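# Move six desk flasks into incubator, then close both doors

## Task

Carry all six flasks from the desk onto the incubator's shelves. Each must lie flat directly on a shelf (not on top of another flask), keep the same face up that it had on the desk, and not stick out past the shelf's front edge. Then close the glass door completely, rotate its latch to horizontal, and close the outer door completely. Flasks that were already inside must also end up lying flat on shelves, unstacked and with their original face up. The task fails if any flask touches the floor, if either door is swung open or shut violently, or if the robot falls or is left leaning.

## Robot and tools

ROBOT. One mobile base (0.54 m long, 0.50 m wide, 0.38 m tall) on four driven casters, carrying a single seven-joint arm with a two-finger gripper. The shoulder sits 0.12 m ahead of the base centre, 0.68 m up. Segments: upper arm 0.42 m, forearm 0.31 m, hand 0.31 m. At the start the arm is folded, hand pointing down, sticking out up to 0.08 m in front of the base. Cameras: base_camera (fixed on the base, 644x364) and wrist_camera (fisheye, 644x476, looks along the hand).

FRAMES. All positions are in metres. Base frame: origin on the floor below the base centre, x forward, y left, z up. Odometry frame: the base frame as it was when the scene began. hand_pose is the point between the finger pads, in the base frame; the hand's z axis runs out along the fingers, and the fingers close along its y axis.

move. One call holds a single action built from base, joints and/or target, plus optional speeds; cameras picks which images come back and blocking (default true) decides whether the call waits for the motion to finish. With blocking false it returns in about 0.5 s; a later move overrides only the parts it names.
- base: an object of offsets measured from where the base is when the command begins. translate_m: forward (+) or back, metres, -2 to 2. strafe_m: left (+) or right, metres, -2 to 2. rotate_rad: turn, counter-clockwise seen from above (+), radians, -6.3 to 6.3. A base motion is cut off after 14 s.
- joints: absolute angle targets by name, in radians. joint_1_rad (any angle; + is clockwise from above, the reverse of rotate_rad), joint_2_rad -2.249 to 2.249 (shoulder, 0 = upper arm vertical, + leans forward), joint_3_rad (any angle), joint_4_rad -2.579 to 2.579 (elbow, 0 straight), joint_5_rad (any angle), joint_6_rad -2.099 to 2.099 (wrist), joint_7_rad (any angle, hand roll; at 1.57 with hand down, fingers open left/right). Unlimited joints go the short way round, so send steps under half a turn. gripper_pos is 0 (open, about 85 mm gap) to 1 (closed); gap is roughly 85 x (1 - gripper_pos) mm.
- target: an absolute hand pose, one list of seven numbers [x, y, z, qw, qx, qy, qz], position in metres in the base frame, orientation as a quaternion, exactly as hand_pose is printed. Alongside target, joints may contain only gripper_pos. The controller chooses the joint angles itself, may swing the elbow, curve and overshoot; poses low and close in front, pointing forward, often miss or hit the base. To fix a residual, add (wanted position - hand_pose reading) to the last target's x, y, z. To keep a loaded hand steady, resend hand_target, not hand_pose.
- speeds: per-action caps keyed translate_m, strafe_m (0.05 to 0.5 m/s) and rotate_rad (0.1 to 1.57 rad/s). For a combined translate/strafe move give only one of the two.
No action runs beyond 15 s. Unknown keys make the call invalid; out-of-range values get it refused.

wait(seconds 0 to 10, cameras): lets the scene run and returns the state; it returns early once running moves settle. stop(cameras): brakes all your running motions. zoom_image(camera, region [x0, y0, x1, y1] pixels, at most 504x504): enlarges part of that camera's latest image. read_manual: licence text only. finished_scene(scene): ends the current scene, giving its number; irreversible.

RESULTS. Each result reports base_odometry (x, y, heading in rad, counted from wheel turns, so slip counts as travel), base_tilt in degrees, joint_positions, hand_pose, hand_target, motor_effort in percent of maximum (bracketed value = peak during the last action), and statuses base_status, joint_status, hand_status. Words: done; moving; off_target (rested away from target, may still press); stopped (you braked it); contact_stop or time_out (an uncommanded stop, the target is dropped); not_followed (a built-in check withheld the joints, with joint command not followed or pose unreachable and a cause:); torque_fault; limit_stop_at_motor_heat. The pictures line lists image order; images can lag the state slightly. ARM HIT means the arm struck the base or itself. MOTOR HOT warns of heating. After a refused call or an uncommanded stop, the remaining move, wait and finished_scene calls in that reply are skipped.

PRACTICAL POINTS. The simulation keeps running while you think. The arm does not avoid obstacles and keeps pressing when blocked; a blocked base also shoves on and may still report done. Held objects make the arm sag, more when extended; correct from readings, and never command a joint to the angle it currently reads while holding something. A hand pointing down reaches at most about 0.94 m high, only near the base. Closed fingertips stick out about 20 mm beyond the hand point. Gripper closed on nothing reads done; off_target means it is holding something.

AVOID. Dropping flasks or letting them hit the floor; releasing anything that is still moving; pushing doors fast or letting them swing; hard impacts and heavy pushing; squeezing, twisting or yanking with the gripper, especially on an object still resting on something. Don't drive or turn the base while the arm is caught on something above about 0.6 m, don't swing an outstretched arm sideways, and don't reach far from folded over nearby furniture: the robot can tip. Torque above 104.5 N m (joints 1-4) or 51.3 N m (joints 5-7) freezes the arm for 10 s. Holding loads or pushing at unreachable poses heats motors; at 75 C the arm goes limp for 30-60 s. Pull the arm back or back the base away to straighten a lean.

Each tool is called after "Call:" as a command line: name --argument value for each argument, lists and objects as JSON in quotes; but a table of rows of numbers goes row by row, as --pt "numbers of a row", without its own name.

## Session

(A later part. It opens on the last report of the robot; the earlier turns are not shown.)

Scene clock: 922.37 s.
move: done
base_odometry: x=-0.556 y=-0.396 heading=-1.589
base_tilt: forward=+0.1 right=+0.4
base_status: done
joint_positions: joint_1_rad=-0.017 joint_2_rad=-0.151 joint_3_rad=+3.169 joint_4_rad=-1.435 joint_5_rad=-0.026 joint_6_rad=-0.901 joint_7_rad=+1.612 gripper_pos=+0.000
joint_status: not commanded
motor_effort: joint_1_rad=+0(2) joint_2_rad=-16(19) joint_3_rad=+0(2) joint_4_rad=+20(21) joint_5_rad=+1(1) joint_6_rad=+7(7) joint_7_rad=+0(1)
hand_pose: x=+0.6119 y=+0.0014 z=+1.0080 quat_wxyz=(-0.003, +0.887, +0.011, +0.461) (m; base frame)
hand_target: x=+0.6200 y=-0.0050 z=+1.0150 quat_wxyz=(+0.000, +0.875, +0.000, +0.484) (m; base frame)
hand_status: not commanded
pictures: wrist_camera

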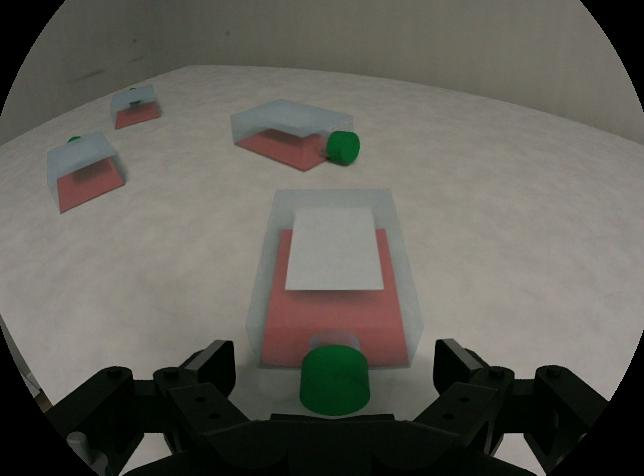

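Call:
move --base '{"strafe_m":-0.001,"translate_m":0.035}' --cameras '["wrist_camera"]' --speeds '{"translate_m":0.06}'

Scene clock: 928.10 s.
move: done
base_odometry: x=-0.558 y=-0.431 heading=-1.589
base_tilt: forward=+0.1 right=+0.4
base_status: done
joint_positions: joint_1_rad=-0.017 joint_2_rad=-0.152 joint_3_rad=+3.169 joint_4_rad=-1.435 joint_5_rad=-0.026 joint_6_rad=-0.900 joint_7_rad=+1.612 gripper_pos=+0.000
joint_status: not commanded
motor_effort: joint_1_rad=+0(1) joint_2_rad=-15(18) joint_3_rad=-1(1) joint_4_rad=+20(21) joint_5_rad=+0(1) joint_6_rad=+6(7) joint_7_rad=+0(1)
hand_pose: x=+0.6117 y=+0.0014 z=+1.0085 quat_wxyz=(-0.003, +0.887, +0.011, +0.461) (m; base frame)
hand_target: x=+0.6200 y=-0.0050 z=+1.0150 quat_wxyz=(+0.000, +0.875, +0.000, +0.484) (m; base frame)
hand_status: not commanded
pictures: wrist_camera

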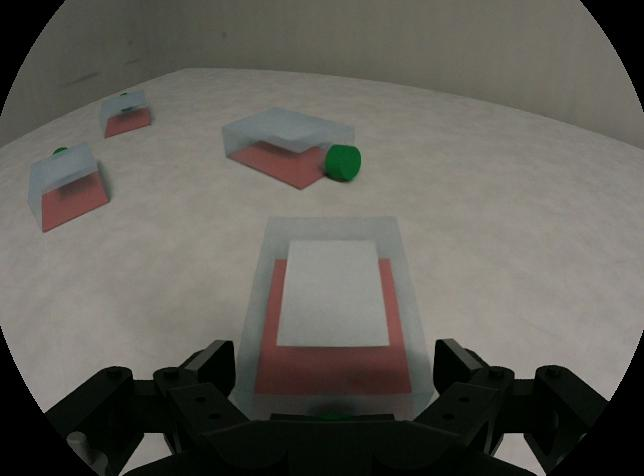

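Call:
move --base '{"translate_m":0.012}' --cameras '[]' --speeds '{"translate_m":0.06}'

Call:
move --joints '{"gripper_pos":0.25}' --cameras '["wrist_camera"]'

Scene clock: 930.53 s.
move: done
base_odometry: x=-0.558 y=-0.443 heading=-1.589
base_tilt: forward=+0.1 right=+0.4
base_status: done
joint_positions: joint_1_rad=-0.017 joint_2_rad=-0.150 joint_3_rad=+3.169 joint_4_rad=-1.435 joint_5_rad=-0.026 joint_6_rad=-0.899 joint_7_rad=+1.612 gripper_pos=+0.000
joint_status: not commanded
motor_effort: joint_1_rad=+0(1) joint_2_rad=-15(18) joint_3_rad=+0(2) joint_4_rad=+20(21) joint_5_rad=+1(1) joint_6_rad=+7(7) joint_7_rad=+1(1)
hand_pose: x=+0.6125 y=+0.0014 z=+1.0078 quat_wxyz=(-0.003, +0.887, +0.011, +0.461) (m; base frame)
hand_target: x=+0.6200 y=-0.0050 z=+1.0150 quat_wxyz=(+0.000, +0.875, +0.000, +0.484) (m; base frame)
hand_status: not commanded
pictures: none
No camera images: "cameras" was empty.

Scene clock: 931.20 s.
move: off_target
base_odometry: x=-0.558 y=-0.443 heading=-1.589
base_tilt: forward=+0.1 right=+0.4
base_status: not commanded
joint_positions: joint_1_rad=-0.017 joint_2_rad=-0.152 joint_3_rad=+3.169 joint_4_rad=-1.435 joint_5_rad=-0.026 joint_6_rad=-0.895 joint_7_rad=+1.612 gripper_pos=+0.090
joint_status: gripper_pos off_target (ended at +0.090, target +0.250)
motor_effort: joint_1_rad=+0(0) joint_2_rad=-15(17) joint_3_rad=+0(1) joint_4_rad=+20(21) joint_5_rad=+0(1) joint_6_rad=+7(7) joint_7_rad=+0(1)
hand_pose: x=+0.6127 y=+0.0014 z=+1.0093 quat_wxyz=(-0.003, +0.886, +0.011, +0.463) (m; base frame)
hand_target: x=+0.6200 y=-0.0050 z=+1.0150 quat_wxyz=(+0.000, +0.875, +0.000, +0.484) (m; base frame)
hand_status: not commanded
pictures: wrist_camera

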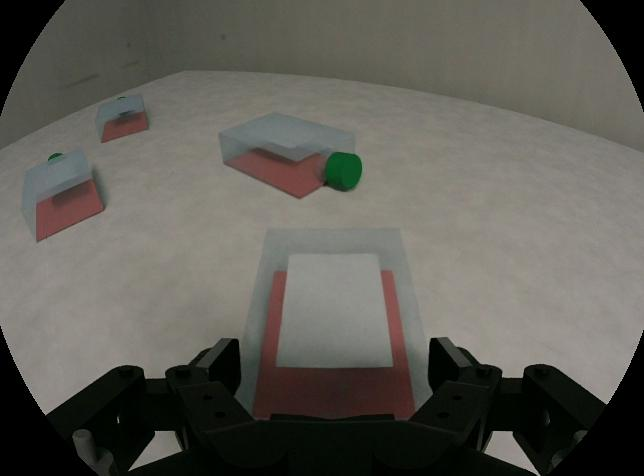

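Grip firmer and lift.

Call:
move --joints '{"gripper_pos":0.6}' --cameras '[]'

Call:
move --target '[0.62,-0.005,1.095,0,0.875,0,0.484]' --cameras '["wrist_camera"]'

Scene clock: 935.33 s.
move: off_target
base_odometry: x=-0.558 y=-0.443 heading=-1.589
base_tilt: forward=+0.1 right=+0.4
base_status: not commanded
joint_positions: joint_1_rad=-0.017 joint_2_rad=-0.152 joint_3_rad=+3.169 joint_4_rad=-1.435 joint_5_rad=-0.026 joint_6_rad=-0.895 joint_7_rad=+1.612 gripper_pos=+0.090
joint_status: gripper_pos off_target (ended at +0.090, target +0.600)
motor_effort: joint_1_rad=+0(0) joint_2_rad=-15(16) joint_3_rad=+0(1) joint_4_rad=+20(20) joint_5_rad=+1(1) joint_6_rad=+6(7) joint_7_rad=+0(1)
hand_pose: x=+0.6127 y=+0.0014 z=+1.0093 quat_wxyz=(-0.003, +0.886, +0.011, +0.463) (m; base frame)
hand_target: x=+0.6200 y=-0.0050 z=+1.0150 quat_wxyz=(+0.000, +0.875, +0.000, +0.484) (m; base frame)
hand_status: not commanded
pictures: none
No camera images: "cameras" was empty.

Scene clock: 936.80 s.
move: done
base_odometry: x=-0.558 y=-0.443 heading=-1.589
base_tilt: forward=+0.2 right=+0.4
base_status: not commanded
joint_positions: joint_1_rad=-0.017 joint_2_rad=-0.090 joint_3_rad=+3.169 joint_4_rad=-1.135 joint_5_rad=-0.026 joint_6_rad=-1.021 joint_7_rad=+1.612 gripper_pos=+0.090
joint_status: not commanded
motor_effort: joint_1_rad=+0(1) joint_2_rad=-18(18) joint_3_rad=+0(1) joint_4_rad=+20(23) joint_5_rad=+1(1) joint_6_rad=+8(8) joint_7_rad=+0(1)
hand_pose: x=+0.6274 y=+0.0020 z=+1.1107 quat_wxyz=(-0.001, +0.859, +0.013, +0.512) (m; base frame)
hand_target: x=+0.6200 y=-0.0050 z=+1.0950 quat_wxyz=(+0.000, +0.875, +0.000, +0.484) (m; base frame)
hand_status: done (0.019 m and 4.0 deg from the pose sent, 0.086 m and 2.9 deg at the start)
pictures: wrist_camera

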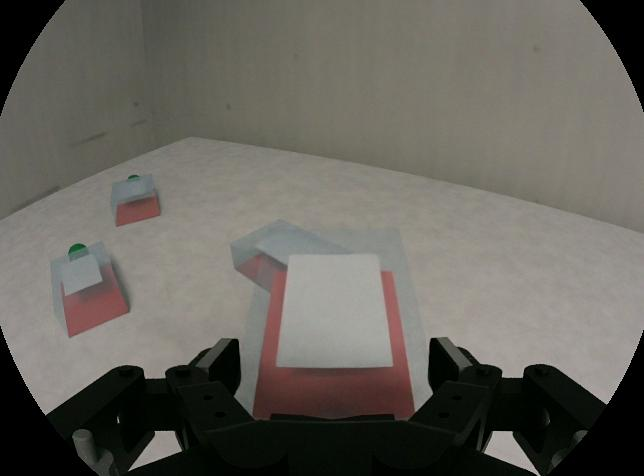

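Call:
move --base '{"translate_m":-0.46,"strafe_m":0.45}' --cameras '[]'

Call:
move --base '{"rotate_rad":-2.134}' --speeds '{"rotate_rad":1.0}' --cameras '["wrist_camera"]'

Scene clock: 942.87 s.
move: done
base_odometry: x=-0.099 y=+0.009 heading=-1.589
base_tilt: forward=+0.1 right=+0.4
base_status: done
joint_positions: joint_1_rad=-0.018 joint_2_rad=-0.081 joint_3_rad=+3.172 joint_4_rad=-1.134 joint_5_rad=-0.026 joint_6_rad=-1.026 joint_7_rad=+1.612 gripper_pos=+0.090
joint_status: not commanded
motor_effort: joint_1_rad=+0(2) joint_2_rad=-18(21) joint_3_rad=+0(2) joint_4_rad=+20(21) joint_5_rad=+1(1) joint_6_rad=+8(9) joint_7_rad=+0(1)
hand_pose: x=+0.6306 y=+0.0007 z=+1.1056 quat_wxyz=(+0.000, +0.862, +0.012, +0.507) (m; base frame)
hand_target: x=+0.6200 y=-0.0050 z=+1.0950 quat_wxyz=(+0.000, +0.875, +0.000, +0.484) (m; base frame)
hand_status: not commanded
pictures: none
No camera images: "cameras" was empty.

Scene clock: 945.97 s.
move: done
base_odometry: x=-0.099 y=+0.009 heading=+2.562
base_tilt: forward=+0.1 right=+0.4
base_status: done
joint_positions: joint_1_rad=-0.016 joint_2_rad=-0.079 joint_3_rad=+3.177 joint_4_rad=-1.134 joint_5_rad=-0.025 joint_6_rad=-1.026 joint_7_rad=+1.612 gripper_pos=+0.090
joint_status: not commanded
motor_effort: joint_1_rad=+0(2) joint_2_rad=-18(20) joint_3_rad=+0(3) joint_4_rad=+20(21) joint_5_rad=+1(2) joint_6_rad=+8(8) joint_7_rad=+1(1)
hand_pose: x=+0.6314 y=-0.0028 z=+1.1047 quat_wxyz=(+0.001, +0.862, +0.009, +0.506) (m; base frame)
hand_target: x=+0.6200 y=-0.0050 z=+1.0950 quat_wxyz=(+0.000, +0.875, +0.000, +0.484) (m; base frame)
hand_status: not commanded
pictures: wrist_camera

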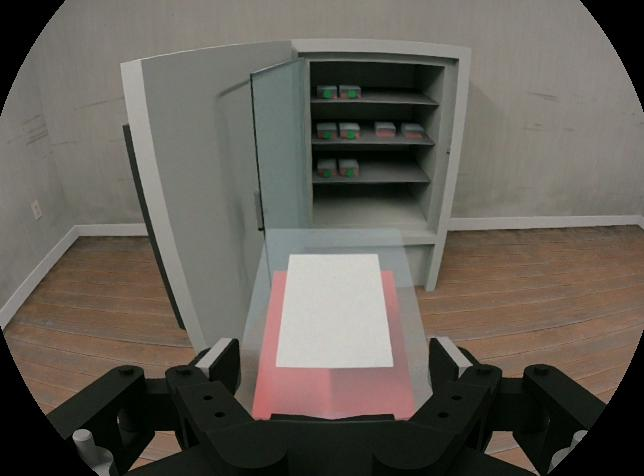

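Call:
move --base '{"translate_m":0.88,"strafe_m":-0.357}' --target '[0.68,-0.003,1.08,0,0.875,0,0.484]' --cameras '["wrist_camera"]'

Scene clock: 953.43 s.
move: done
base_odometry: x=-0.640 y=+0.790 heading=+2.561
base_tilt: forward=+0.2 right=+0.4
base_status: done
joint_positions: joint_1_rad=-0.016 joint_2_rad=+0.053 joint_3_rad=+3.177 joint_4_rad=-1.070 joint_5_rad=-0.025 joint_6_rad=-1.026 joint_7_rad=+1.612 gripper_pos=+0.090
joint_status: not commanded
motor_effort: joint_1_rad=+0(1) joint_2_rad=-23(26) joint_3_rad=+0(2) joint_4_rad=+21(21) joint_5_rad=+1(1) joint_6_rad=+8(9) joint_7_rad=+0(1)
hand_pose: x=+0.6857 y=-0.0020 z=+1.0684 quat_wxyz=(+0.003, +0.879, +0.010, +0.477) (m; base frame)
hand_target: x=+0.6800 y=-0.0030 z=+1.0800 quat_wxyz=(+0.000, +0.875, +0.000, +0.484) (m; base frame)
hand_status: done (0.013 m and 1.5 deg from the pose sent, 0.055 m and 3.1 deg at the start)
pictures: wrist_camera

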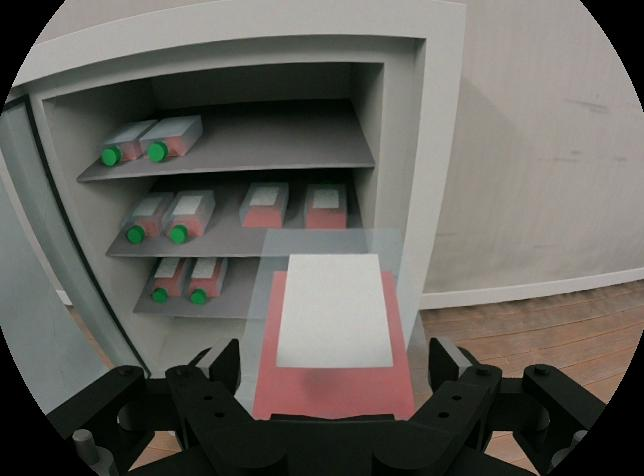

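Call:
move --base '{"translate_m":0.22}' --target '[0.68,-0.003,1.055,0,0.870,0,0.492]' --cameras '["wrist_camera"]' --speeds '{"translate_m":0.15}'

Scene clock: 958.87 s.
move: done
base_odometry: x=-0.824 y=+0.911 heading=+2.560
base_tilt: forward=+0.1 right=+0.4
base_status: done
joint_positions: joint_1_rad=-0.016 joint_2_rad=+0.019 joint_3_rad=+3.177 joint_4_rad=-1.182 joint_5_rad=-0.025 joint_6_rad=-0.984 joint_7_rad=+1.612 gripper_pos=+0.090
joint_status: not commanded
motor_effort: joint_1_rad=+0(1) joint_2_rad=-22(26) joint_3_rad=+0(1) joint_4_rad=+21(22) joint_5_rad=+0(1) joint_6_rad=+7(8) joint_7_rad=+1(1)
hand_pose: x=+0.6750 y=-0.0025 z=+1.0370 quat_wxyz=(+0.002, +0.888, +0.009, +0.461) (m; base frame)
hand_target: x=+0.6800 y=-0.0030 z=+1.0550 quat_wxyz=(+0.000, +0.870, +0.000, +0.492) (m; base frame)
hand_status: done (0.019 m and 4.2 deg from the pose sent, 0.015 m and 2.3 deg at the start)
pictures: wrist_camera

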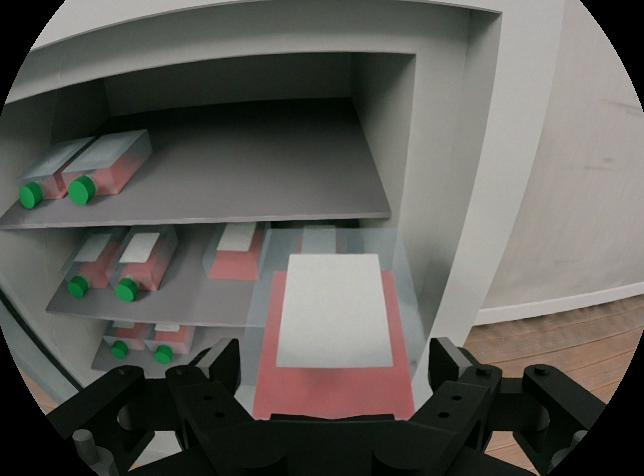

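Call:
move --base '{"translate_m":0.09}' --cameras '["wrist_camera"]' --speeds '{"translate_m":0.1}'

Scene clock: 962.60 s.
move: done
base_odometry: x=-0.899 y=+0.961 heading=+2.560
base_tilt: forward=+0.1 right=+0.4
base_status: done
joint_positions: joint_1_rad=-0.016 joint_2_rad=+0.015 joint_3_rad=+3.177 joint_4_rad=-1.182 joint_5_rad=-0.025 joint_6_rad=-0.983 joint_7_rad=+1.612 gripper_pos=+0.090
joint_status: not commanded
motor_effort: joint_1_rad=+1(1) joint_2_rad=-22(26) joint_3_rad=+0(2) joint_4_rad=+21(22) joint_5_rad=+1(1) joint_6_rad=+8(8) joint_7_rad=+1(1)
hand_pose: x=+0.6736 y=-0.0025 z=+1.0395 quat_wxyz=(+0.002, +0.886, +0.009, +0.463) (m; base frame)
hand_target: x=+0.6800 y=-0.0030 z=+1.0550 quat_wxyz=(+0.000, +0.870, +0.000, +0.492) (m; base frame)
hand_status: not commanded
pictures: wrist_camera

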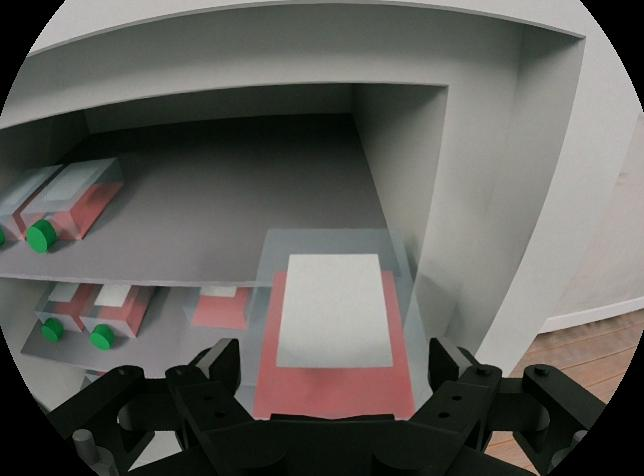

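Call:
move --base '{"translate_m":0.07,"strafe_m":0.012}' --cameras '["wrist_camera"]' --speeds '{"translate_m":0.1}'

Scene clock: 966.90 s.
move: done
base_odometry: x=-0.965 y=+0.990 heading=+2.560
base_tilt: forward=+0.1 right=+0.4
base_status: done
joint_positions: joint_1_rad=-0.016 joint_2_rad=+0.013 joint_3_rad=+3.177 joint_4_rad=-1.182 joint_5_rad=-0.025 joint_6_rad=-0.983 joint_7_rad=+1.612 gripper_pos=+0.090
joint_status: not commanded
motor_effort: joint_1_rad=+0(1) joint_2_rad=-22(25) joint_3_rad=+0(1) joint_4_rad=+21(21) joint_5_rad=+0(1) joint_6_rad=+7(8) joint_7_rad=+1(1)
hand_pose: x=+0.6732 y=-0.0025 z=+1.0403 quat_wxyz=(+0.002, +0.886, +0.009, +0.464) (m; base frame)
hand_target: x=+0.6800 y=-0.0030 z=+1.0550 quat_wxyz=(+0.000, +0.870, +0.000, +0.492) (m; base frame)
hand_status: not commanded
pictures: wrist_camera

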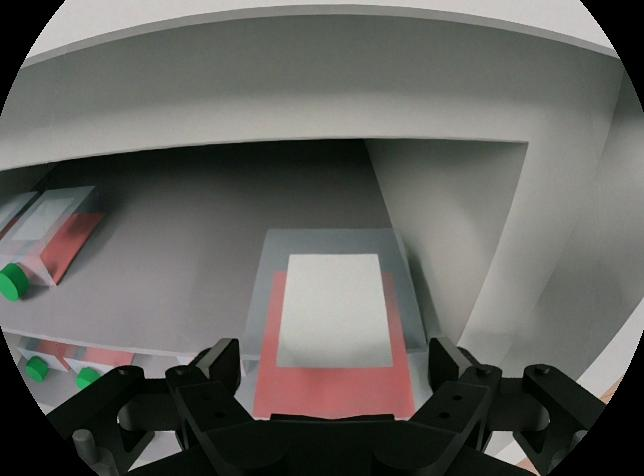

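Call:
move --target '[0.68,-0.003,1.025,0,0.870,0,0.492]' --cameras '[]'

Call:
move --base '{"translate_m":0.05}' --cameras '["wrist_camera"]' --speeds '{"translate_m":0.08}'

Scene clock: 973.93 s.
move: done
base_odometry: x=-0.965 y=+0.990 heading=+2.560
base_tilt: forward=+0.1 right=+0.4
base_status: not commanded
joint_positions: joint_1_rad=-0.016 joint_2_rad=-0.001 joint_3_rad=+3.177 joint_4_rad=-1.299 joint_5_rad=-0.025 joint_6_rad=-0.885 joint_7_rad=+1.612 gripper_pos=+0.090
joint_status: not commanded
motor_effort: joint_1_rad=+0(0) joint_2_rad=-22(23) joint_3_rad=+1(1) joint_4_rad=+22(22) joint_5_rad=+1(1) joint_6_rad=+7(8) joint_7_rad=+1(1)
hand_pose: x=+0.6765 y=-0.0032 z=+1.0082 quat_wxyz=(+0.002, +0.887, +0.007, +0.461) (m; base frame)
hand_target: x=+0.6800 y=-0.0030 z=+1.0250 quat_wxyz=(+0.000, +0.870, +0.000, +0.492) (m; base frame)
hand_status: done (0.017 m and 4.2 deg from the pose sent, 0.017 m and 3.9 deg at the start)
pictures: none
No camera images: "cameras" was empty.

Scene clock: 975.03 s.
move: done
base_odometry: x=-1.007 y=+1.017 heading=+2.560
base_tilt: forward=+0.1 right=+0.4
base_status: done
joint_positions: joint_1_rad=-0.016 joint_2_rad=-0.007 joint_3_rad=+3.177 joint_4_rad=-1.300 joint_5_rad=-0.025 joint_6_rad=-0.884 joint_7_rad=+1.612 gripper_pos=+0.090
joint_status: not commanded
motor_effort: joint_1_rad=+0(3) joint_2_rad=-21(25) joint_3_rad=-1(3) joint_4_rad=+21(22) joint_5_rad=+1(1) joint_6_rad=+7(8) joint_7_rad=+0(1)
hand_pose: x=+0.6746 y=-0.0033 z=+1.0110 quat_wxyz=(+0.002, +0.886, +0.007, +0.463) (m; base frame)
hand_target: x=+0.6800 y=-0.0030 z=+1.0250 quat_wxyz=(+0.000, +0.870, +0.000, +0.492) (m; base frame)
hand_status: not commanded
pictures: wrist_camera

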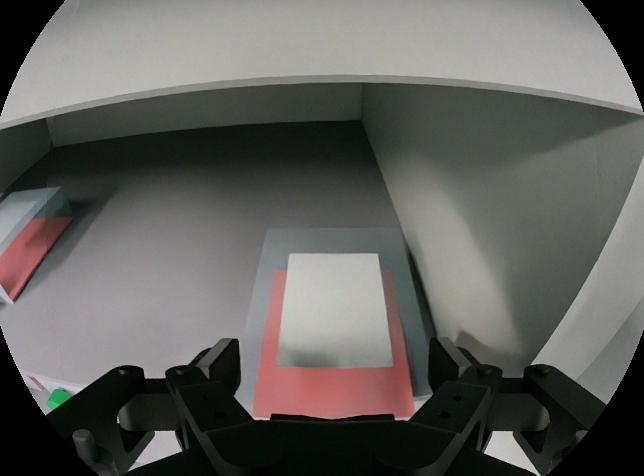

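Call:
move --base '{"translate_m":0.013}' --target '[0.68,-0.003,1.01,0,0.870,0,0.492]' --cameras '[]'

Call:
move --target '[0.68,-0.003,0.995,0,0.870,0,0.492]' --cameras '["wrist_camera"]'

Call:
move --target '[0.68,-0.003,0.98,0,0.870,0,0.492]' --cameras '["wrist_camera"]'

Scene clock: 978.87 s.
move: done
base_odometry: x=-1.018 y=+1.024 heading=+2.560
base_tilt: forward=+0.1 right=+0.4
base_status: done
joint_positions: joint_1_rad=-0.016 joint_2_rad=-0.033 joint_3_rad=+3.176 joint_4_rad=-1.351 joint_5_rad=-0.025 joint_6_rad=-0.842 joint_7_rad=+1.612 gripper_pos=+0.090
joint_status: not commanded
motor_effort: joint_1_rad=+1(2) joint_2_rad=-17(22) joint_3_rad=+1(1) joint_4_rad=+21(22) joint_5_rad=+1(1) joint_6_rad=+8(10) joint_7_rad=+1(1)
hand_pose: x=+0.6686 y=-0.0030 z=+1.0084 quat_wxyz=(+0.001, +0.882, +0.007, +0.472) (m; base frame)
hand_target: x=+0.6800 y=-0.0030 z=+1.0100 quat_wxyz=(+0.000, +0.870, +0.000, +0.492) (m; base frame)
hand_status: done (0.012 m and 2.8 deg from the pose sent, 0.005 m and 3.8 deg at the start)
pictures: none
No camera images: "cameras" was empty.

Scene clock: 979.63 s.
move: off_target
base_odometry: x=-1.018 y=+1.024 heading=+2.560
base_tilt: forward=+0.2 right=+0.4
base_status: not commanded
joint_positions: joint_1_rad=-0.016 joint_2_rad=-0.049 joint_3_rad=+3.175 joint_4_rad=-1.395 joint_5_rad=-0.025 joint_6_rad=-0.781 joint_7_rad=+1.612 gripper_pos=+0.090
joint_status: not commanded
motor_effort: joint_1_rad=+2(2) joint_2_rad=-15(18) joint_3_rad=+2(2) joint_4_rad=+17(21) joint_5_rad=+2(2) joint_6_rad=+6(8) joint_7_rad=+0(1)
hand_pose: x=+0.6695 y=-0.0032 z=+1.0082 quat_wxyz=(+0.001, +0.874, +0.007, +0.486) (m; base frame)
hand_target: x=+0.6800 y=-0.0030 z=+0.9950 quat_wxyz=(+0.000, +0.870, +0.000, +0.492) (m; base frame)
hand_status: off_target (0.017 m and 1.1 deg from the pose sent, 0.018 m and 2.8 deg at the start)
pictures: wrist_camera

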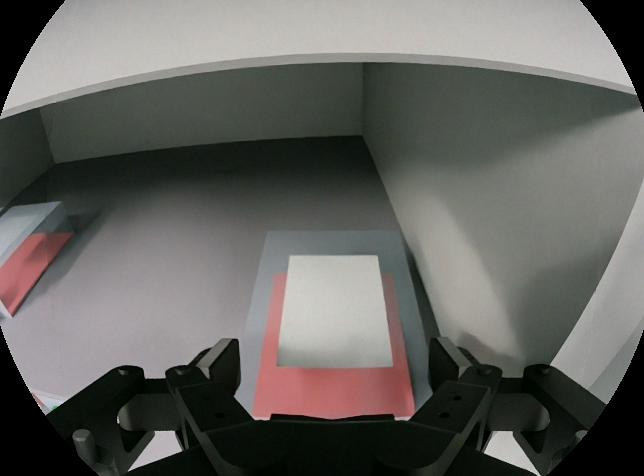

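Scene clock: 980.37 s.
move: off_target
base_odometry: x=-1.018 y=+1.024 heading=+2.560
base_tilt: forward=+0.1 right=+0.4
base_status: not commanded
joint_positions: joint_1_rad=-0.016 joint_2_rad=-0.064 joint_3_rad=+3.175 joint_4_rad=-1.437 joint_5_rad=-0.025 joint_6_rad=-0.721 joint_7_rad=+1.612 gripper_pos=+0.090
joint_status: not commanded
motor_effort: joint_1_rad=+1(2) joint_2_rad=-12(15) joint_3_rad=+0(2) joint_4_rad=+16(18) joint_5_rad=+0(2) joint_6_rad=+5(7) joint_7_rad=+0(1)
hand_pose: x=+0.6702 y=-0.0036 z=+1.0082 quat_wxyz=(+0.002, +0.866, +0.006, +0.500) (m; base frame)
hand_target: x=+0.6800 y=-0.0030 z=+0.9800 quat_wxyz=(+0.000, +0.870, +0.000, +0.492) (m; base frame)
hand_status: off_target (0.030 m and 1.3 deg from the pose sent, 0.030 m and 1.1 deg at the start)
pictures: wrist_camera

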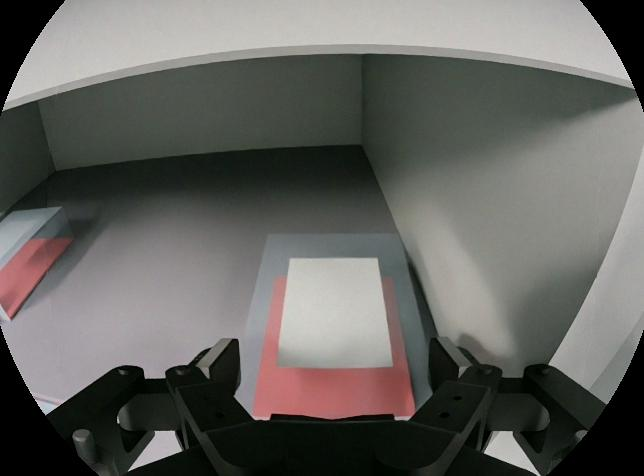

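Call:
move --target '[0.68,-0.003,0.998,0,0.870,0,0.492]' --cameras '[]'

Call:
move --joints '{"gripper_pos":0}' --cameras '["wrist_camera"]'

Call:
move --base '{"translate_m":-0.12}' --speeds '{"translate_m":0.1}' --cameras '["wrist_camera"]'

Scene clock: 985.03 s.
move: done
base_odometry: x=-1.018 y=+1.024 heading=+2.560
base_tilt: forward=+0.1 right=+0.4
base_status: not commanded
joint_positions: joint_1_rad=-0.016 joint_2_rad=-0.064 joint_3_rad=+3.175 joint_4_rad=-1.434 joint_5_rad=-0.025 joint_6_rad=-0.724 joint_7_rad=+1.612 gripper_pos=+0.090
joint_status: not commanded
motor_effort: joint_1_rad=+0(1) joint_2_rad=-15(16) joint_3_rad=-1(1) joint_4_rad=+21(22) joint_5_rad=+0(1) joint_6_rad=+9(9) joint_7_rad=+0(1)
hand_pose: x=+0.6704 y=-0.0035 z=+1.0086 quat_wxyz=(+0.002, +0.866, +0.006, +0.500) (m; base frame)
hand_target: x=+0.6800 y=-0.0030 z=+0.9980 quat_wxyz=(+0.000, +0.870, +0.000, +0.492) (m; base frame)
hand_status: done (0.014 m and 1.2 deg from the pose sent, 0.014 m and 1.3 deg at the start)
pictures: none
No camera images: "cameras" was empty.

Scene clock: 985.90 s.
move: done
base_odometry: x=-1.018 y=+1.024 heading=+2.560
base_tilt: forward=+0.1 right=+0.4
base_status: not commanded
joint_positions: joint_1_rad=-0.017 joint_2_rad=-0.059 joint_3_rad=+3.172 joint_4_rad=-1.433 joint_5_rad=-0.025 joint_6_rad=-0.724 joint_7_rad=+1.612 gripper_pos=+0.000
joint_status: all done
motor_effort: joint_1_rad=+1(2) joint_2_rad=-17(18) joint_3_rad=+1(2) joint_4_rad=+21(22) joint_5_rad=+2(2) joint_6_rad=+8(10) joint_7_rad=+0(1)
hand_pose: x=+0.6719 y=-0.0015 z=+1.0066 quat_wxyz=(+0.001, +0.867, +0.008, +0.498) (m; base frame)
hand_target: x=+0.6800 y=-0.0030 z=+0.9980 quat_wxyz=(+0.000, +0.870, +0.000, +0.492) (m; base frame)
hand_status: not commanded
pictures: wrist_camera

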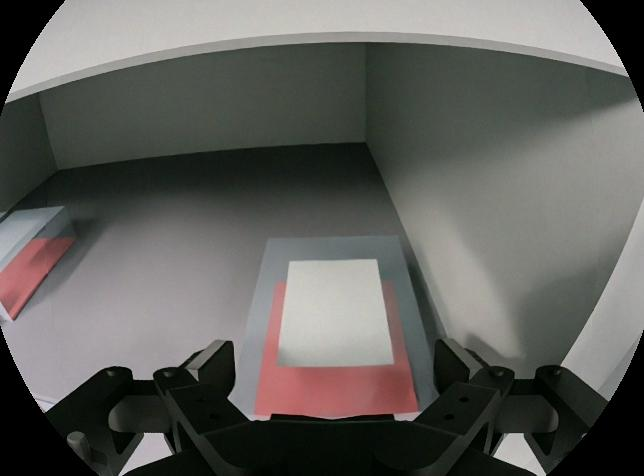

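Scene clock: 987.60 s.
move: done
base_odometry: x=-0.917 y=+0.958 heading=+2.560
base_tilt: forward=+0.1 right=+0.4
base_status: done
joint_positions: joint_1_rad=-0.017 joint_2_rad=-0.038 joint_3_rad=+3.172 joint_4_rad=-1.433 joint_5_rad=-0.025 joint_6_rad=-0.724 joint_7_rad=+1.612 gripper_pos=+0.000
joint_status: not commanded
motor_effort: joint_1_rad=+0(1) joint_2_rad=-20(23) joint_3_rad=+0(2) joint_4_rad=+21(22) joint_5_rad=+1(1) joint_6_rad=+7(8) joint_7_rad=+1(1)
hand_pose: x=+0.6788 y=-0.0014 z=+0.9951 quat_wxyz=(+0.001, +0.872, +0.008, +0.489) (m; base frame)
hand_target: x=+0.6800 y=-0.0030 z=+0.9980 quat_wxyz=(+0.000, +0.870, +0.000, +0.492) (m; base frame)
hand_status: not commanded
pictures: wrist_camera

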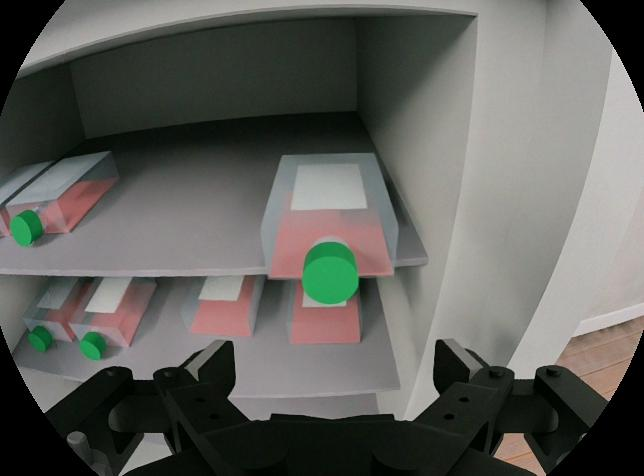

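Call:
move --target '[0.68,0,0.995,0,0.870,0,0.492]' --joints '{"gripper_pos":1}' --cameras '["wrist_camera"]'

Call:
move --base '{"translate_m":0.11}' --speeds '{"translate_m":0.07}' --cameras '["wrist_camera"]'

Call:
move --base '{"translate_m":-0.12}' --speeds '{"translate_m":0.15}' --cameras '["wrist_camera"]'

Scene clock: 993.20 s.
move: done
base_odometry: x=-0.917 y=+0.958 heading=+2.560
base_tilt: forward=+0.1 right=+0.4
base_status: not commanded
joint_positions: joint_1_rad=-0.017 joint_2_rad=-0.038 joint_3_rad=+3.171 joint_4_rad=-1.433 joint_5_rad=-0.023 joint_6_rad=-0.724 joint_7_rad=+1.601 gripper_pos=+0.999
joint_status: all done
motor_effort: joint_1_rad=+0(1) joint_2_rad=-21(21) joint_3_rad=+0(1) joint_4_rad=+21(22) joint_5_rad=+0(1) joint_6_rad=+7(8) joint_7_rad=+1(1)
hand_pose: x=+0.6788 y=-0.0016 z=+0.9951 quat_wxyz=(-0.001, +0.872, +0.003, +0.489) (m; base frame)
hand_target: x=+0.6800 y=+0.0000 z=+0.9950 quat_wxyz=(+0.000, +0.870, +0.000, +0.492) (m; base frame)
hand_status: done (0.002 m and 0.5 deg from the pose sent, 0.002 m and 1.0 deg at the start)
pictures: wrist_camera

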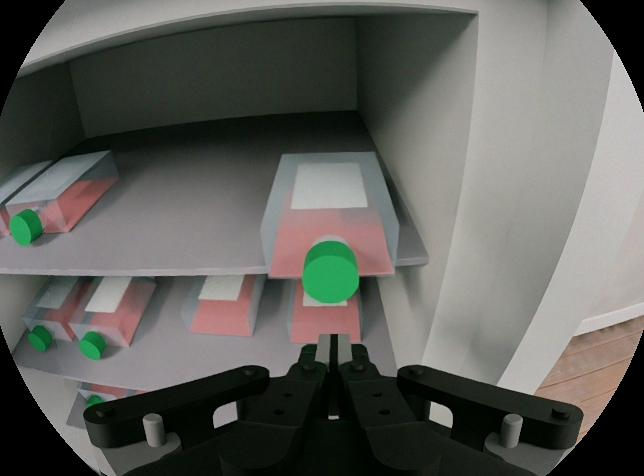

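Scene clock: 995.23 s.
move: done
base_odometry: x=-1.010 y=+1.018 heading=+2.561
base_tilt: forward=+0.1 right=+0.4
base_status: done
joint_positions: joint_1_rad=-0.017 joint_2_rad=-0.035 joint_3_rad=+3.171 joint_4_rad=-1.433 joint_5_rad=-0.023 joint_6_rad=-0.724 joint_7_rad=+1.601 gripper_pos=+0.999
joint_status: not commanded
motor_effort: joint_1_rad=+0(2) joint_2_rad=-20(23) joint_3_rad=-1(2) joint_4_rad=+21(22) joint_5_rad=+0(1) joint_6_rad=+7(8) joint_7_rad=+1(1)
hand_pose: x=+0.6795 y=-0.0015 z=+0.9938 quat_wxyz=(-0.001, +0.873, +0.004, +0.488) (m; base frame)
hand_target: x=+0.6800 y=+0.0000 z=+0.9950 quat_wxyz=(+0.000, +0.870, +0.000, +0.492) (m; base frame)
hand_status: not commanded
pictures: wrist_camera

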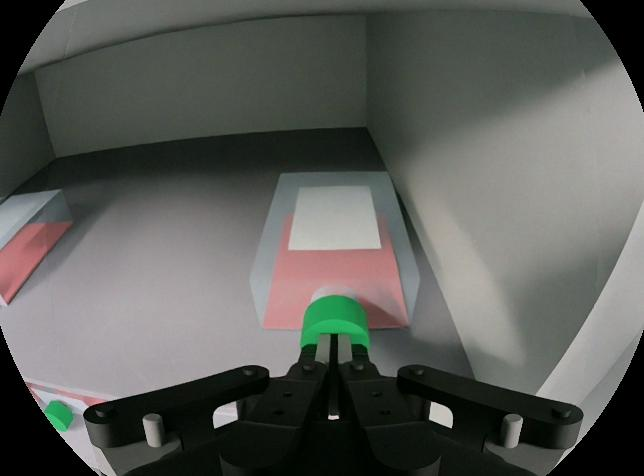

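Scene clock: 996.63 s.
move: done
base_odometry: x=-0.909 y=+0.952 heading=+2.561
base_tilt: forward=+0.1 right=+0.4
base_status: done
joint_positions: joint_1_rad=-0.017 joint_2_rad=-0.036 joint_3_rad=+3.171 joint_4_rad=-1.433 joint_5_rad=-0.023 joint_6_rad=-0.724 joint_7_rad=+1.601 gripper_pos=+0.999
joint_status: not commanded
motor_effort: joint_1_rad=+0(2) joint_2_rad=-21(24) joint_3_rad=-1(2) joint_4_rad=+21(22) joint_5_rad=+0(1) joint_6_rad=+7(8) joint_7_rad=+0(1)
hand_pose: x=+0.6794 y=-0.0012 z=+0.9940 quat_wxyz=(-0.001, +0.872, +0.004, +0.489) (m; base frame)
hand_target: x=+0.6800 y=+0.0000 z=+0.9950 quat_wxyz=(+0.000, +0.870, +0.000, +0.492) (m; base frame)
hand_status: not commanded
pictures: wrist_camera

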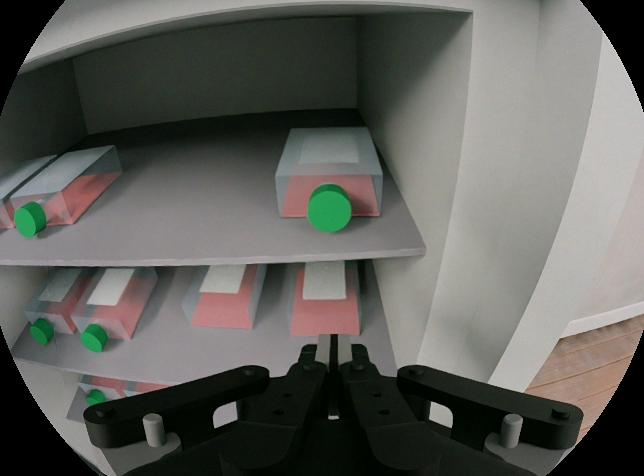

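Call:
move --base '{"translate_m":-0.3}' --cameras '[]'

Call:
move --base '{"translate_m":-0.89,"strafe_m":0.343}' --target '[0.62,0,1.09,0,0.887,0,0.462]' --joints '{"gripper_pos":0}' --cameras '[]'

Call:
move --base '{"rotate_rad":2.372}' --cameras '["wrist_camera"]'

Scene clock: 1004.00 s.
move: done
base_odometry: x=-0.658 y=+0.787 heading=+2.560
base_tilt: forward=+0.1 right=+0.4
base_status: done
joint_positions: joint_1_rad=-0.017 joint_2_rad=-0.040 joint_3_rad=+3.171 joint_4_rad=-1.433 joint_5_rad=-0.023 joint_6_rad=-0.724 joint_7_rad=+1.601 gripper_pos=+0.999
joint_status: not commanded
motor_effort: joint_1_rad=+0(1) joint_2_rad=-20(24) joint_3_rad=+0(2) joint_4_rad=+21(22) joint_5_rad=+0(1) joint_6_rad=+7(8) joint_7_rad=+1(1)
hand_pose: x=+0.6781 y=-0.0012 z=+0.9963 quat_wxyz=(-0.001, +0.871, +0.004, +0.490) (m; base frame)
hand_target: x=+0.6800 y=+0.0000 z=+0.9950 quat_wxyz=(+0.000, +0.870, +0.000, +0.492) (m; base frame)
hand_status: not commanded
pictures: none
No camera images: "cameras" was empty.

Scene clock: 1006.87 s.
move: done
base_odometry: x=-0.103 y=+0.011 heading=+2.560
base_tilt: forward=+0.1 right=+0.4
base_status: done
joint_positions: joint_1_rad=-0.017 joint_2_rad=-0.048 joint_3_rad=+3.171 joint_4_rad=-1.073 joint_5_rad=-0.023 joint_6_rad=-1.096 joint_7_rad=+1.601 gripper_pos=+0.000
joint_status: all done
motor_effort: joint_1_rad=+0(2) joint_2_rad=-18(25) joint_3_rad=+0(2) joint_4_rad=+19(23) joint_5_rad=+0(1) joint_6_rad=+7(8) joint_7_rad=+1(1)
hand_pose: x=+0.6331 y=+0.0007 z=+1.1024 quat_wxyz=(-0.002, +0.873, +0.008, +0.488) (m; base frame)
hand_target: x=+0.6200 y=+0.0000 z=+1.0900 quat_wxyz=(+0.000, +0.887, +0.000, +0.462) (m; base frame)
hand_status: done (0.018 m and 3.6 deg from the pose sent, 0.110 m and 3.7 deg at the start)
pictures: none
No camera images: "cameras" was empty.

Scene clock: 1009.67 s.
move: done
base_odometry: x=-0.103 y=+0.011 heading=-1.353
base_tilt: forward=+0.2 right=+0.4
base_status: done
joint_positions: joint_1_rad=-0.019 joint_2_rad=-0.040 joint_3_rad=+3.170 joint_4_rad=-1.073 joint_5_rad=-0.022 joint_6_rad=-1.096 joint_7_rad=+1.601 gripper_pos=+0.000
joint_status: not commanded
motor_effort: joint_1_rad=+0(3) joint_2_rad=-18(23) joint_3_rad=-1(4) joint_4_rad=+19(20) joint_5_rad=+0(2) joint_6_rad=+7(7) joint_7_rad=+0(1)
hand_pose: x=+0.6367 y=+0.0026 z=+1.0979 quat_wxyz=(-0.002, +0.875, +0.010, +0.484) (m; base frame)
hand_target: x=+0.6200 y=+0.0000 z=+1.0900 quat_wxyz=(+0.000, +0.887, +0.000, +0.462) (m; base frame)
hand_status: not commanded
pictures: wrist_camera

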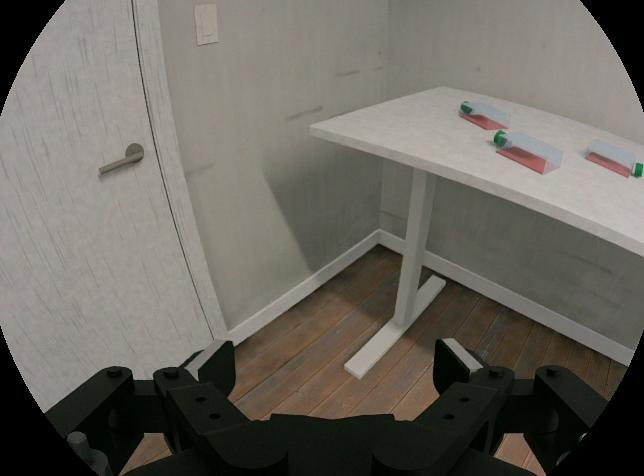

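Call:
move --base '{"translate_m":0.258,"strafe_m":-0.597,"rotate_rad":0.153}' --cameras '["wrist_camera"]'

Scene clock: 1015.87 s.
move: done
base_odometry: x=-0.630 y=-0.370 heading=-1.199
base_tilt: forward=+0.1 right=+0.4
base_status: done
joint_positions: joint_1_rad=-0.024 joint_2_rad=-0.041 joint_3_rad=+3.165 joint_4_rad=-1.073 joint_5_rad=-0.022 joint_6_rad=-1.097 joint_7_rad=+1.601 gripper_pos=+0.000
joint_status: not commanded
motor_effort: joint_1_rad=+0(3) joint_2_rad=-18(20) joint_3_rad=-1(3) joint_4_rad=+18(20) joint_5_rad=+1(2) joint_6_rad=+7(8) joint_7_rad=+0(1)
hand_pose: x=+0.6358 y=+0.0070 z=+1.0988 quat_wxyz=(-0.004, +0.874, +0.013, +0.485) (m; base frame)
hand_target: x=+0.6200 y=+0.0000 z=+1.0900 quat_wxyz=(+0.000, +0.887, +0.000, +0.462) (m; base frame)
hand_status: not commanded
pictures: wrist_camera

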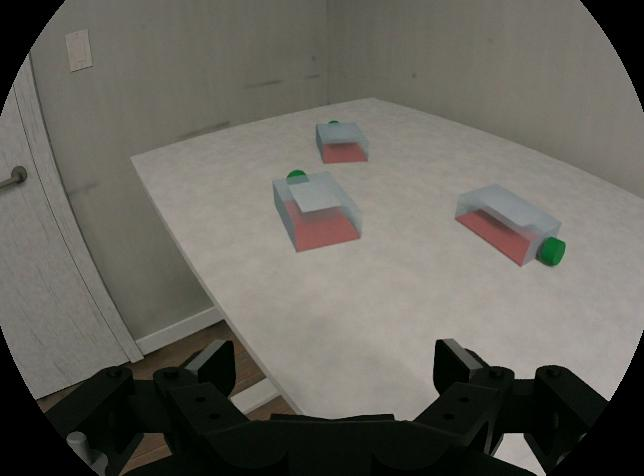

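Call:
move --base '{"strafe_m":-0.10}' --target '[0.62,-0.005,1.025,0,0.875,0,0.484]' --joints '{"gripper_pos":1}' --cameras '[]'

Call:
move --base '{"translate_m":0.27}' --speeds '{"translate_m":0.2}' --cameras '["wrist_camera"]'

Scene clock: 1032.93 s.
move: done
base_odometry: x=-0.723 y=-0.407 heading=-1.198
base_tilt: forward=+0.1 right=+0.4
base_status: done
joint_positions: joint_1_rad=-0.019 joint_2_rad=-0.131 joint_3_rad=+3.170 joint_4_rad=-1.394 joint_5_rad=-0.021 joint_6_rad=-0.937 joint_7_rad=+1.601 gripper_pos=+0.999
joint_status: all done
motor_effort: joint_1_rad=+0(2) joint_2_rad=-16(19) joint_3_rad=-1(3) joint_4_rad=+20(21) joint_5_rad=+1(2) joint_6_rad=+7(7) joint_7_rad=+0(1)
hand_pose: x=+0.6158 y=+0.0010 z=+1.0110 quat_wxyz=(-0.003, +0.891, +0.007, +0.454) (m; base frame)
hand_target: x=+0.6200 y=-0.0050 z=+1.0250 quat_wxyz=(+0.000, +0.875, +0.000, +0.484) (m; base frame)
hand_status: done (0.016 m and 4.1 deg from the pose sent, 0.076 m and 1.6 deg at the start)
pictures: none
No camera images: "cameras" was empty.

Scene clock: 1035.03 s.
move: done
base_odometry: x=-0.625 y=-0.659 heading=-1.199
base_tilt: forward=+0.2 right=+0.4
base_status: done
joint_positions: joint_1_rad=-0.019 joint_2_rad=-0.144 joint_3_rad=+3.170 joint_4_rad=-1.395 joint_5_rad=-0.021 joint_6_rad=-0.933 joint_7_rad=+1.601 gripper_pos=+0.999
joint_status: not commanded
motor_effort: joint_1_rad=+0(1) joint_2_rad=-16(19) joint_3_rad=-1(1) joint_4_rad=+20(22) joint_5_rad=+1(1) joint_6_rad=+7(8) joint_7_rad=+1(1)
hand_pose: x=+0.6120 y=+0.0008 z=+1.0182 quat_wxyz=(-0.003, +0.887, +0.007, +0.461) (m; base frame)
hand_target: x=+0.6200 y=-0.0050 z=+1.0250 quat_wxyz=(+0.000, +0.875, +0.000, +0.484) (m; base frame)
hand_status: not commanded
pictures: wrist_camera

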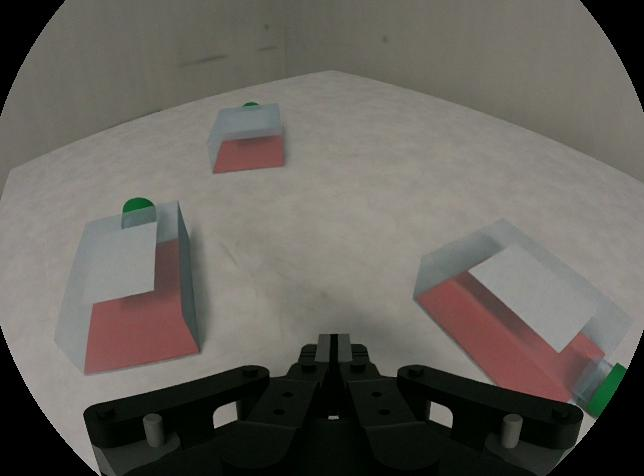

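Call:
move --base '{"translate_m":0.01,"strafe_m":0.085}' --speeds '{"strafe_m":0.1}' --cameras '["wrist_camera"]'

Scene clock: 1039.27 s.
move: done
base_odometry: x=-0.542 y=-0.637 heading=-1.199
base_tilt: forward=+0.1 right=+0.4
base_status: done
joint_positions: joint_1_rad=-0.019 joint_2_rad=-0.144 joint_3_rad=+3.171 joint_4_rad=-1.395 joint_5_rad=-0.021 joint_6_rad=-0.933 joint_7_rad=+1.601 gripper_pos=+0.999
joint_status: not commanded
motor_effort: joint_1_rad=+0(2) joint_2_rad=-16(17) joint_3_rad=+0(3) joint_4_rad=+20(21) joint_5_rad=+1(1) joint_6_rad=+7(7) joint_7_rad=+1(1)
hand_pose: x=+0.6120 y=+0.0001 z=+1.0182 quat_wxyz=(-0.003, +0.887, +0.006, +0.461) (m; base frame)
hand_target: x=+0.6200 y=-0.0050 z=+1.0250 quat_wxyz=(+0.000, +0.875, +0.000, +0.484) (m; base frame)
hand_status: not commanded
pictures: wrist_camera

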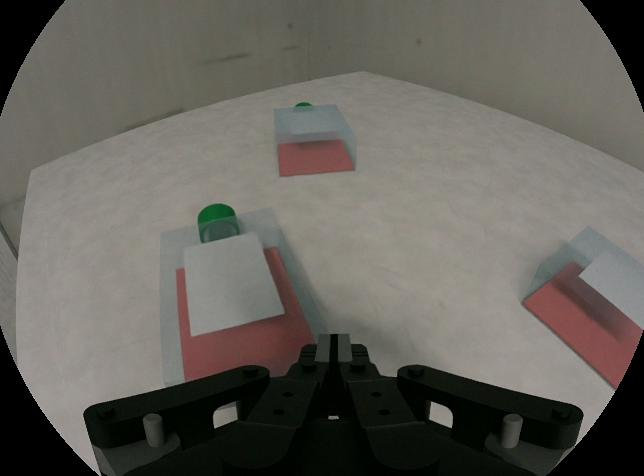

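Call:
move --base '{"strafe_m":0.04}' --speeds '{"strafe_m":0.06}' --cameras '["wrist_camera"]'

Scene clock: 1041.60 s.
move: done
base_odometry: x=-0.504 y=-0.623 heading=-1.199
base_tilt: forward=+0.1 right=+0.4
base_status: done
joint_positions: joint_1_rad=-0.019 joint_2_rad=-0.144 joint_3_rad=+3.172 joint_4_rad=-1.395 joint_5_rad=-0.021 joint_6_rad=-0.933 joint_7_rad=+1.601 gripper_pos=+0.999
joint_status: not commanded
motor_effort: joint_1_rad=+0(2) joint_2_rad=-16(17) joint_3_rad=-1(2) joint_4_rad=+20(21) joint_5_rad=+1(2) joint_6_rad=+7(7) joint_7_rad=+0(1)
hand_pose: x=+0.6120 y=-0.0002 z=+1.0182 quat_wxyz=(-0.003, +0.887, +0.006, +0.461) (m; base frame)
hand_target: x=+0.6200 y=-0.0050 z=+1.0250 quat_wxyz=(+0.000, +0.875, +0.000, +0.484) (m; base frame)
hand_status: not commanded
pictures: wrist_camera

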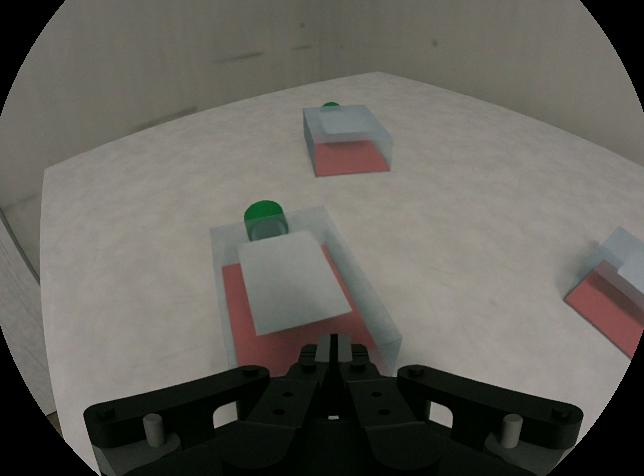

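Call:
move --base '{"strafe_m":-0.11}' --speeds '{"strafe_m":0.15}' --cameras '[]'

Call:
move --target '[0.62,-0.005,1.003,0,0.875,0,0.484]' --cameras '["wrist_camera"]'

Scene clock: 1045.40 s.
move: done
base_odometry: x=-0.607 y=-0.663 heading=-1.198
base_tilt: forward=+0.1 right=+0.4
base_status: done
joint_positions: joint_1_rad=-0.018 joint_2_rad=-0.145 joint_3_rad=+3.172 joint_4_rad=-1.396 joint_5_rad=-0.021 joint_6_rad=-0.931 joint_7_rad=+1.601 gripper_pos=+0.999
joint_status: not commanded
motor_effort: joint_1_rad=+0(2) joint_2_rad=-16(18) joint_3_rad=-1(3) joint_4_rad=+20(22) joint_5_rad=+1(2) joint_6_rad=+7(7) joint_7_rad=+0(1)
hand_pose: x=+0.6121 y=-0.0006 z=+1.0184 quat_wxyz=(-0.003, +0.887, +0.006, +0.462) (m; base frame)
hand_target: x=+0.6200 y=-0.0050 z=+1.0250 quat_wxyz=(+0.000, +0.875, +0.000, +0.484) (m; base frame)
hand_status: not commanded
pictures: none
No camera images: "cameras" was empty.

Scene clock: 1046.53 s.
move: done
base_odometry: x=-0.607 y=-0.663 heading=-1.198
base_tilt: forward=+0.1 right=+0.4
base_status: not commanded
joint_positions: joint_1_rad=-0.018 joint_2_rad=-0.149 joint_3_rad=+3.172 joint_4_rad=-1.481 joint_5_rad=-0.021 joint_6_rad=-0.866 joint_7_rad=+1.601 gripper_pos=+0.999
joint_status: not commanded
motor_effort: joint_1_rad=+0(1) joint_2_rad=-16(17) joint_3_rad=+0(1) joint_4_rad=+21(22) joint_5_rad=+1(1) joint_6_rad=+7(8) joint_7_rad=+0(1)
hand_pose: x=+0.6144 y=-0.0008 z=+0.9898 quat_wxyz=(-0.003, +0.891, +0.005, +0.455) (m; base frame)
hand_target: x=+0.6200 y=-0.0050 z=+1.0030 quat_wxyz=(+0.000, +0.875, +0.000, +0.484) (m; base frame)
hand_status: done (0.015 m and 3.9 deg from the pose sent, 0.018 m and 3.0 deg at the start)
pictures: wrist_camera

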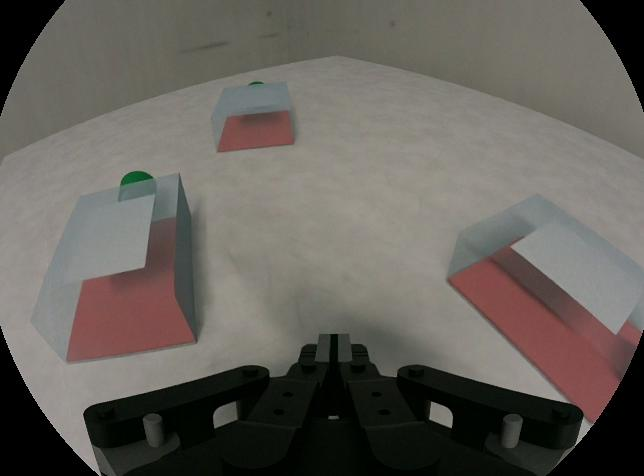

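Call:
move --base '{"translate_m":0.02}' --cameras '[]'

Call:
move --base '{"strafe_m":0.095}' --speeds '{"strafe_m":0.08}' --cameras '["wrist_camera"]'

Scene clock: 1050.13 s.
move: done
base_odometry: x=-0.600 y=-0.682 heading=-1.199
base_tilt: forward=+0.2 right=+0.4
base_status: done
joint_positions: joint_1_rad=-0.018 joint_2_rad=-0.154 joint_3_rad=+3.172 joint_4_rad=-1.481 joint_5_rad=-0.021 joint_6_rad=-0.862 joint_7_rad=+1.601 gripper_pos=+0.999
joint_status: not commanded
motor_effort: joint_1_rad=+0(1) joint_2_rad=-16(19) joint_3_rad=+0(2) joint_4_rad=+21(22) joint_5_rad=+1(1) joint_6_rad=+7(8) joint_7_rad=+0(1)
hand_pose: x=+0.6134 y=-0.0008 z=+0.9932 quat_wxyz=(-0.003, +0.889, +0.005, +0.459) (m; base frame)
hand_target: x=+0.6200 y=-0.0050 z=+1.0030 quat_wxyz=(+0.000, +0.875, +0.000, +0.484) (m; base frame)
hand_status: not commanded
pictures: none
No camera images: "cameras" was empty.

Scene clock: 1051.83 s.
move: done
base_odometry: x=-0.511 y=-0.648 heading=-1.199
base_tilt: forward=+0.1 right=+0.4
base_status: done
joint_positions: joint_1_rad=-0.018 joint_2_rad=-0.154 joint_3_rad=+3.173 joint_4_rad=-1.481 joint_5_rad=-0.021 joint_6_rad=-0.862 joint_7_rad=+1.601 gripper_pos=+0.999
joint_status: not commanded
motor_effort: joint_1_rad=+0(2) joint_2_rad=-16(17) joint_3_rad=+0(3) joint_4_rad=+21(22) joint_5_rad=+0(1) joint_6_rad=+7(8) joint_7_rad=+0(1)
hand_pose: x=+0.6134 y=-0.0014 z=+0.9933 quat_wxyz=(-0.003, +0.889, +0.004, +0.459) (m; base frame)
hand_target: x=+0.6200 y=-0.0050 z=+1.0030 quat_wxyz=(+0.000, +0.875, +0.000, +0.484) (m; base frame)
hand_status: not commanded
pictures: wrist_camera

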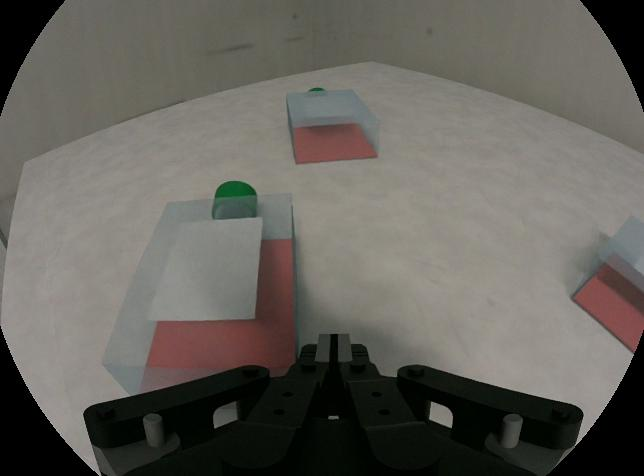

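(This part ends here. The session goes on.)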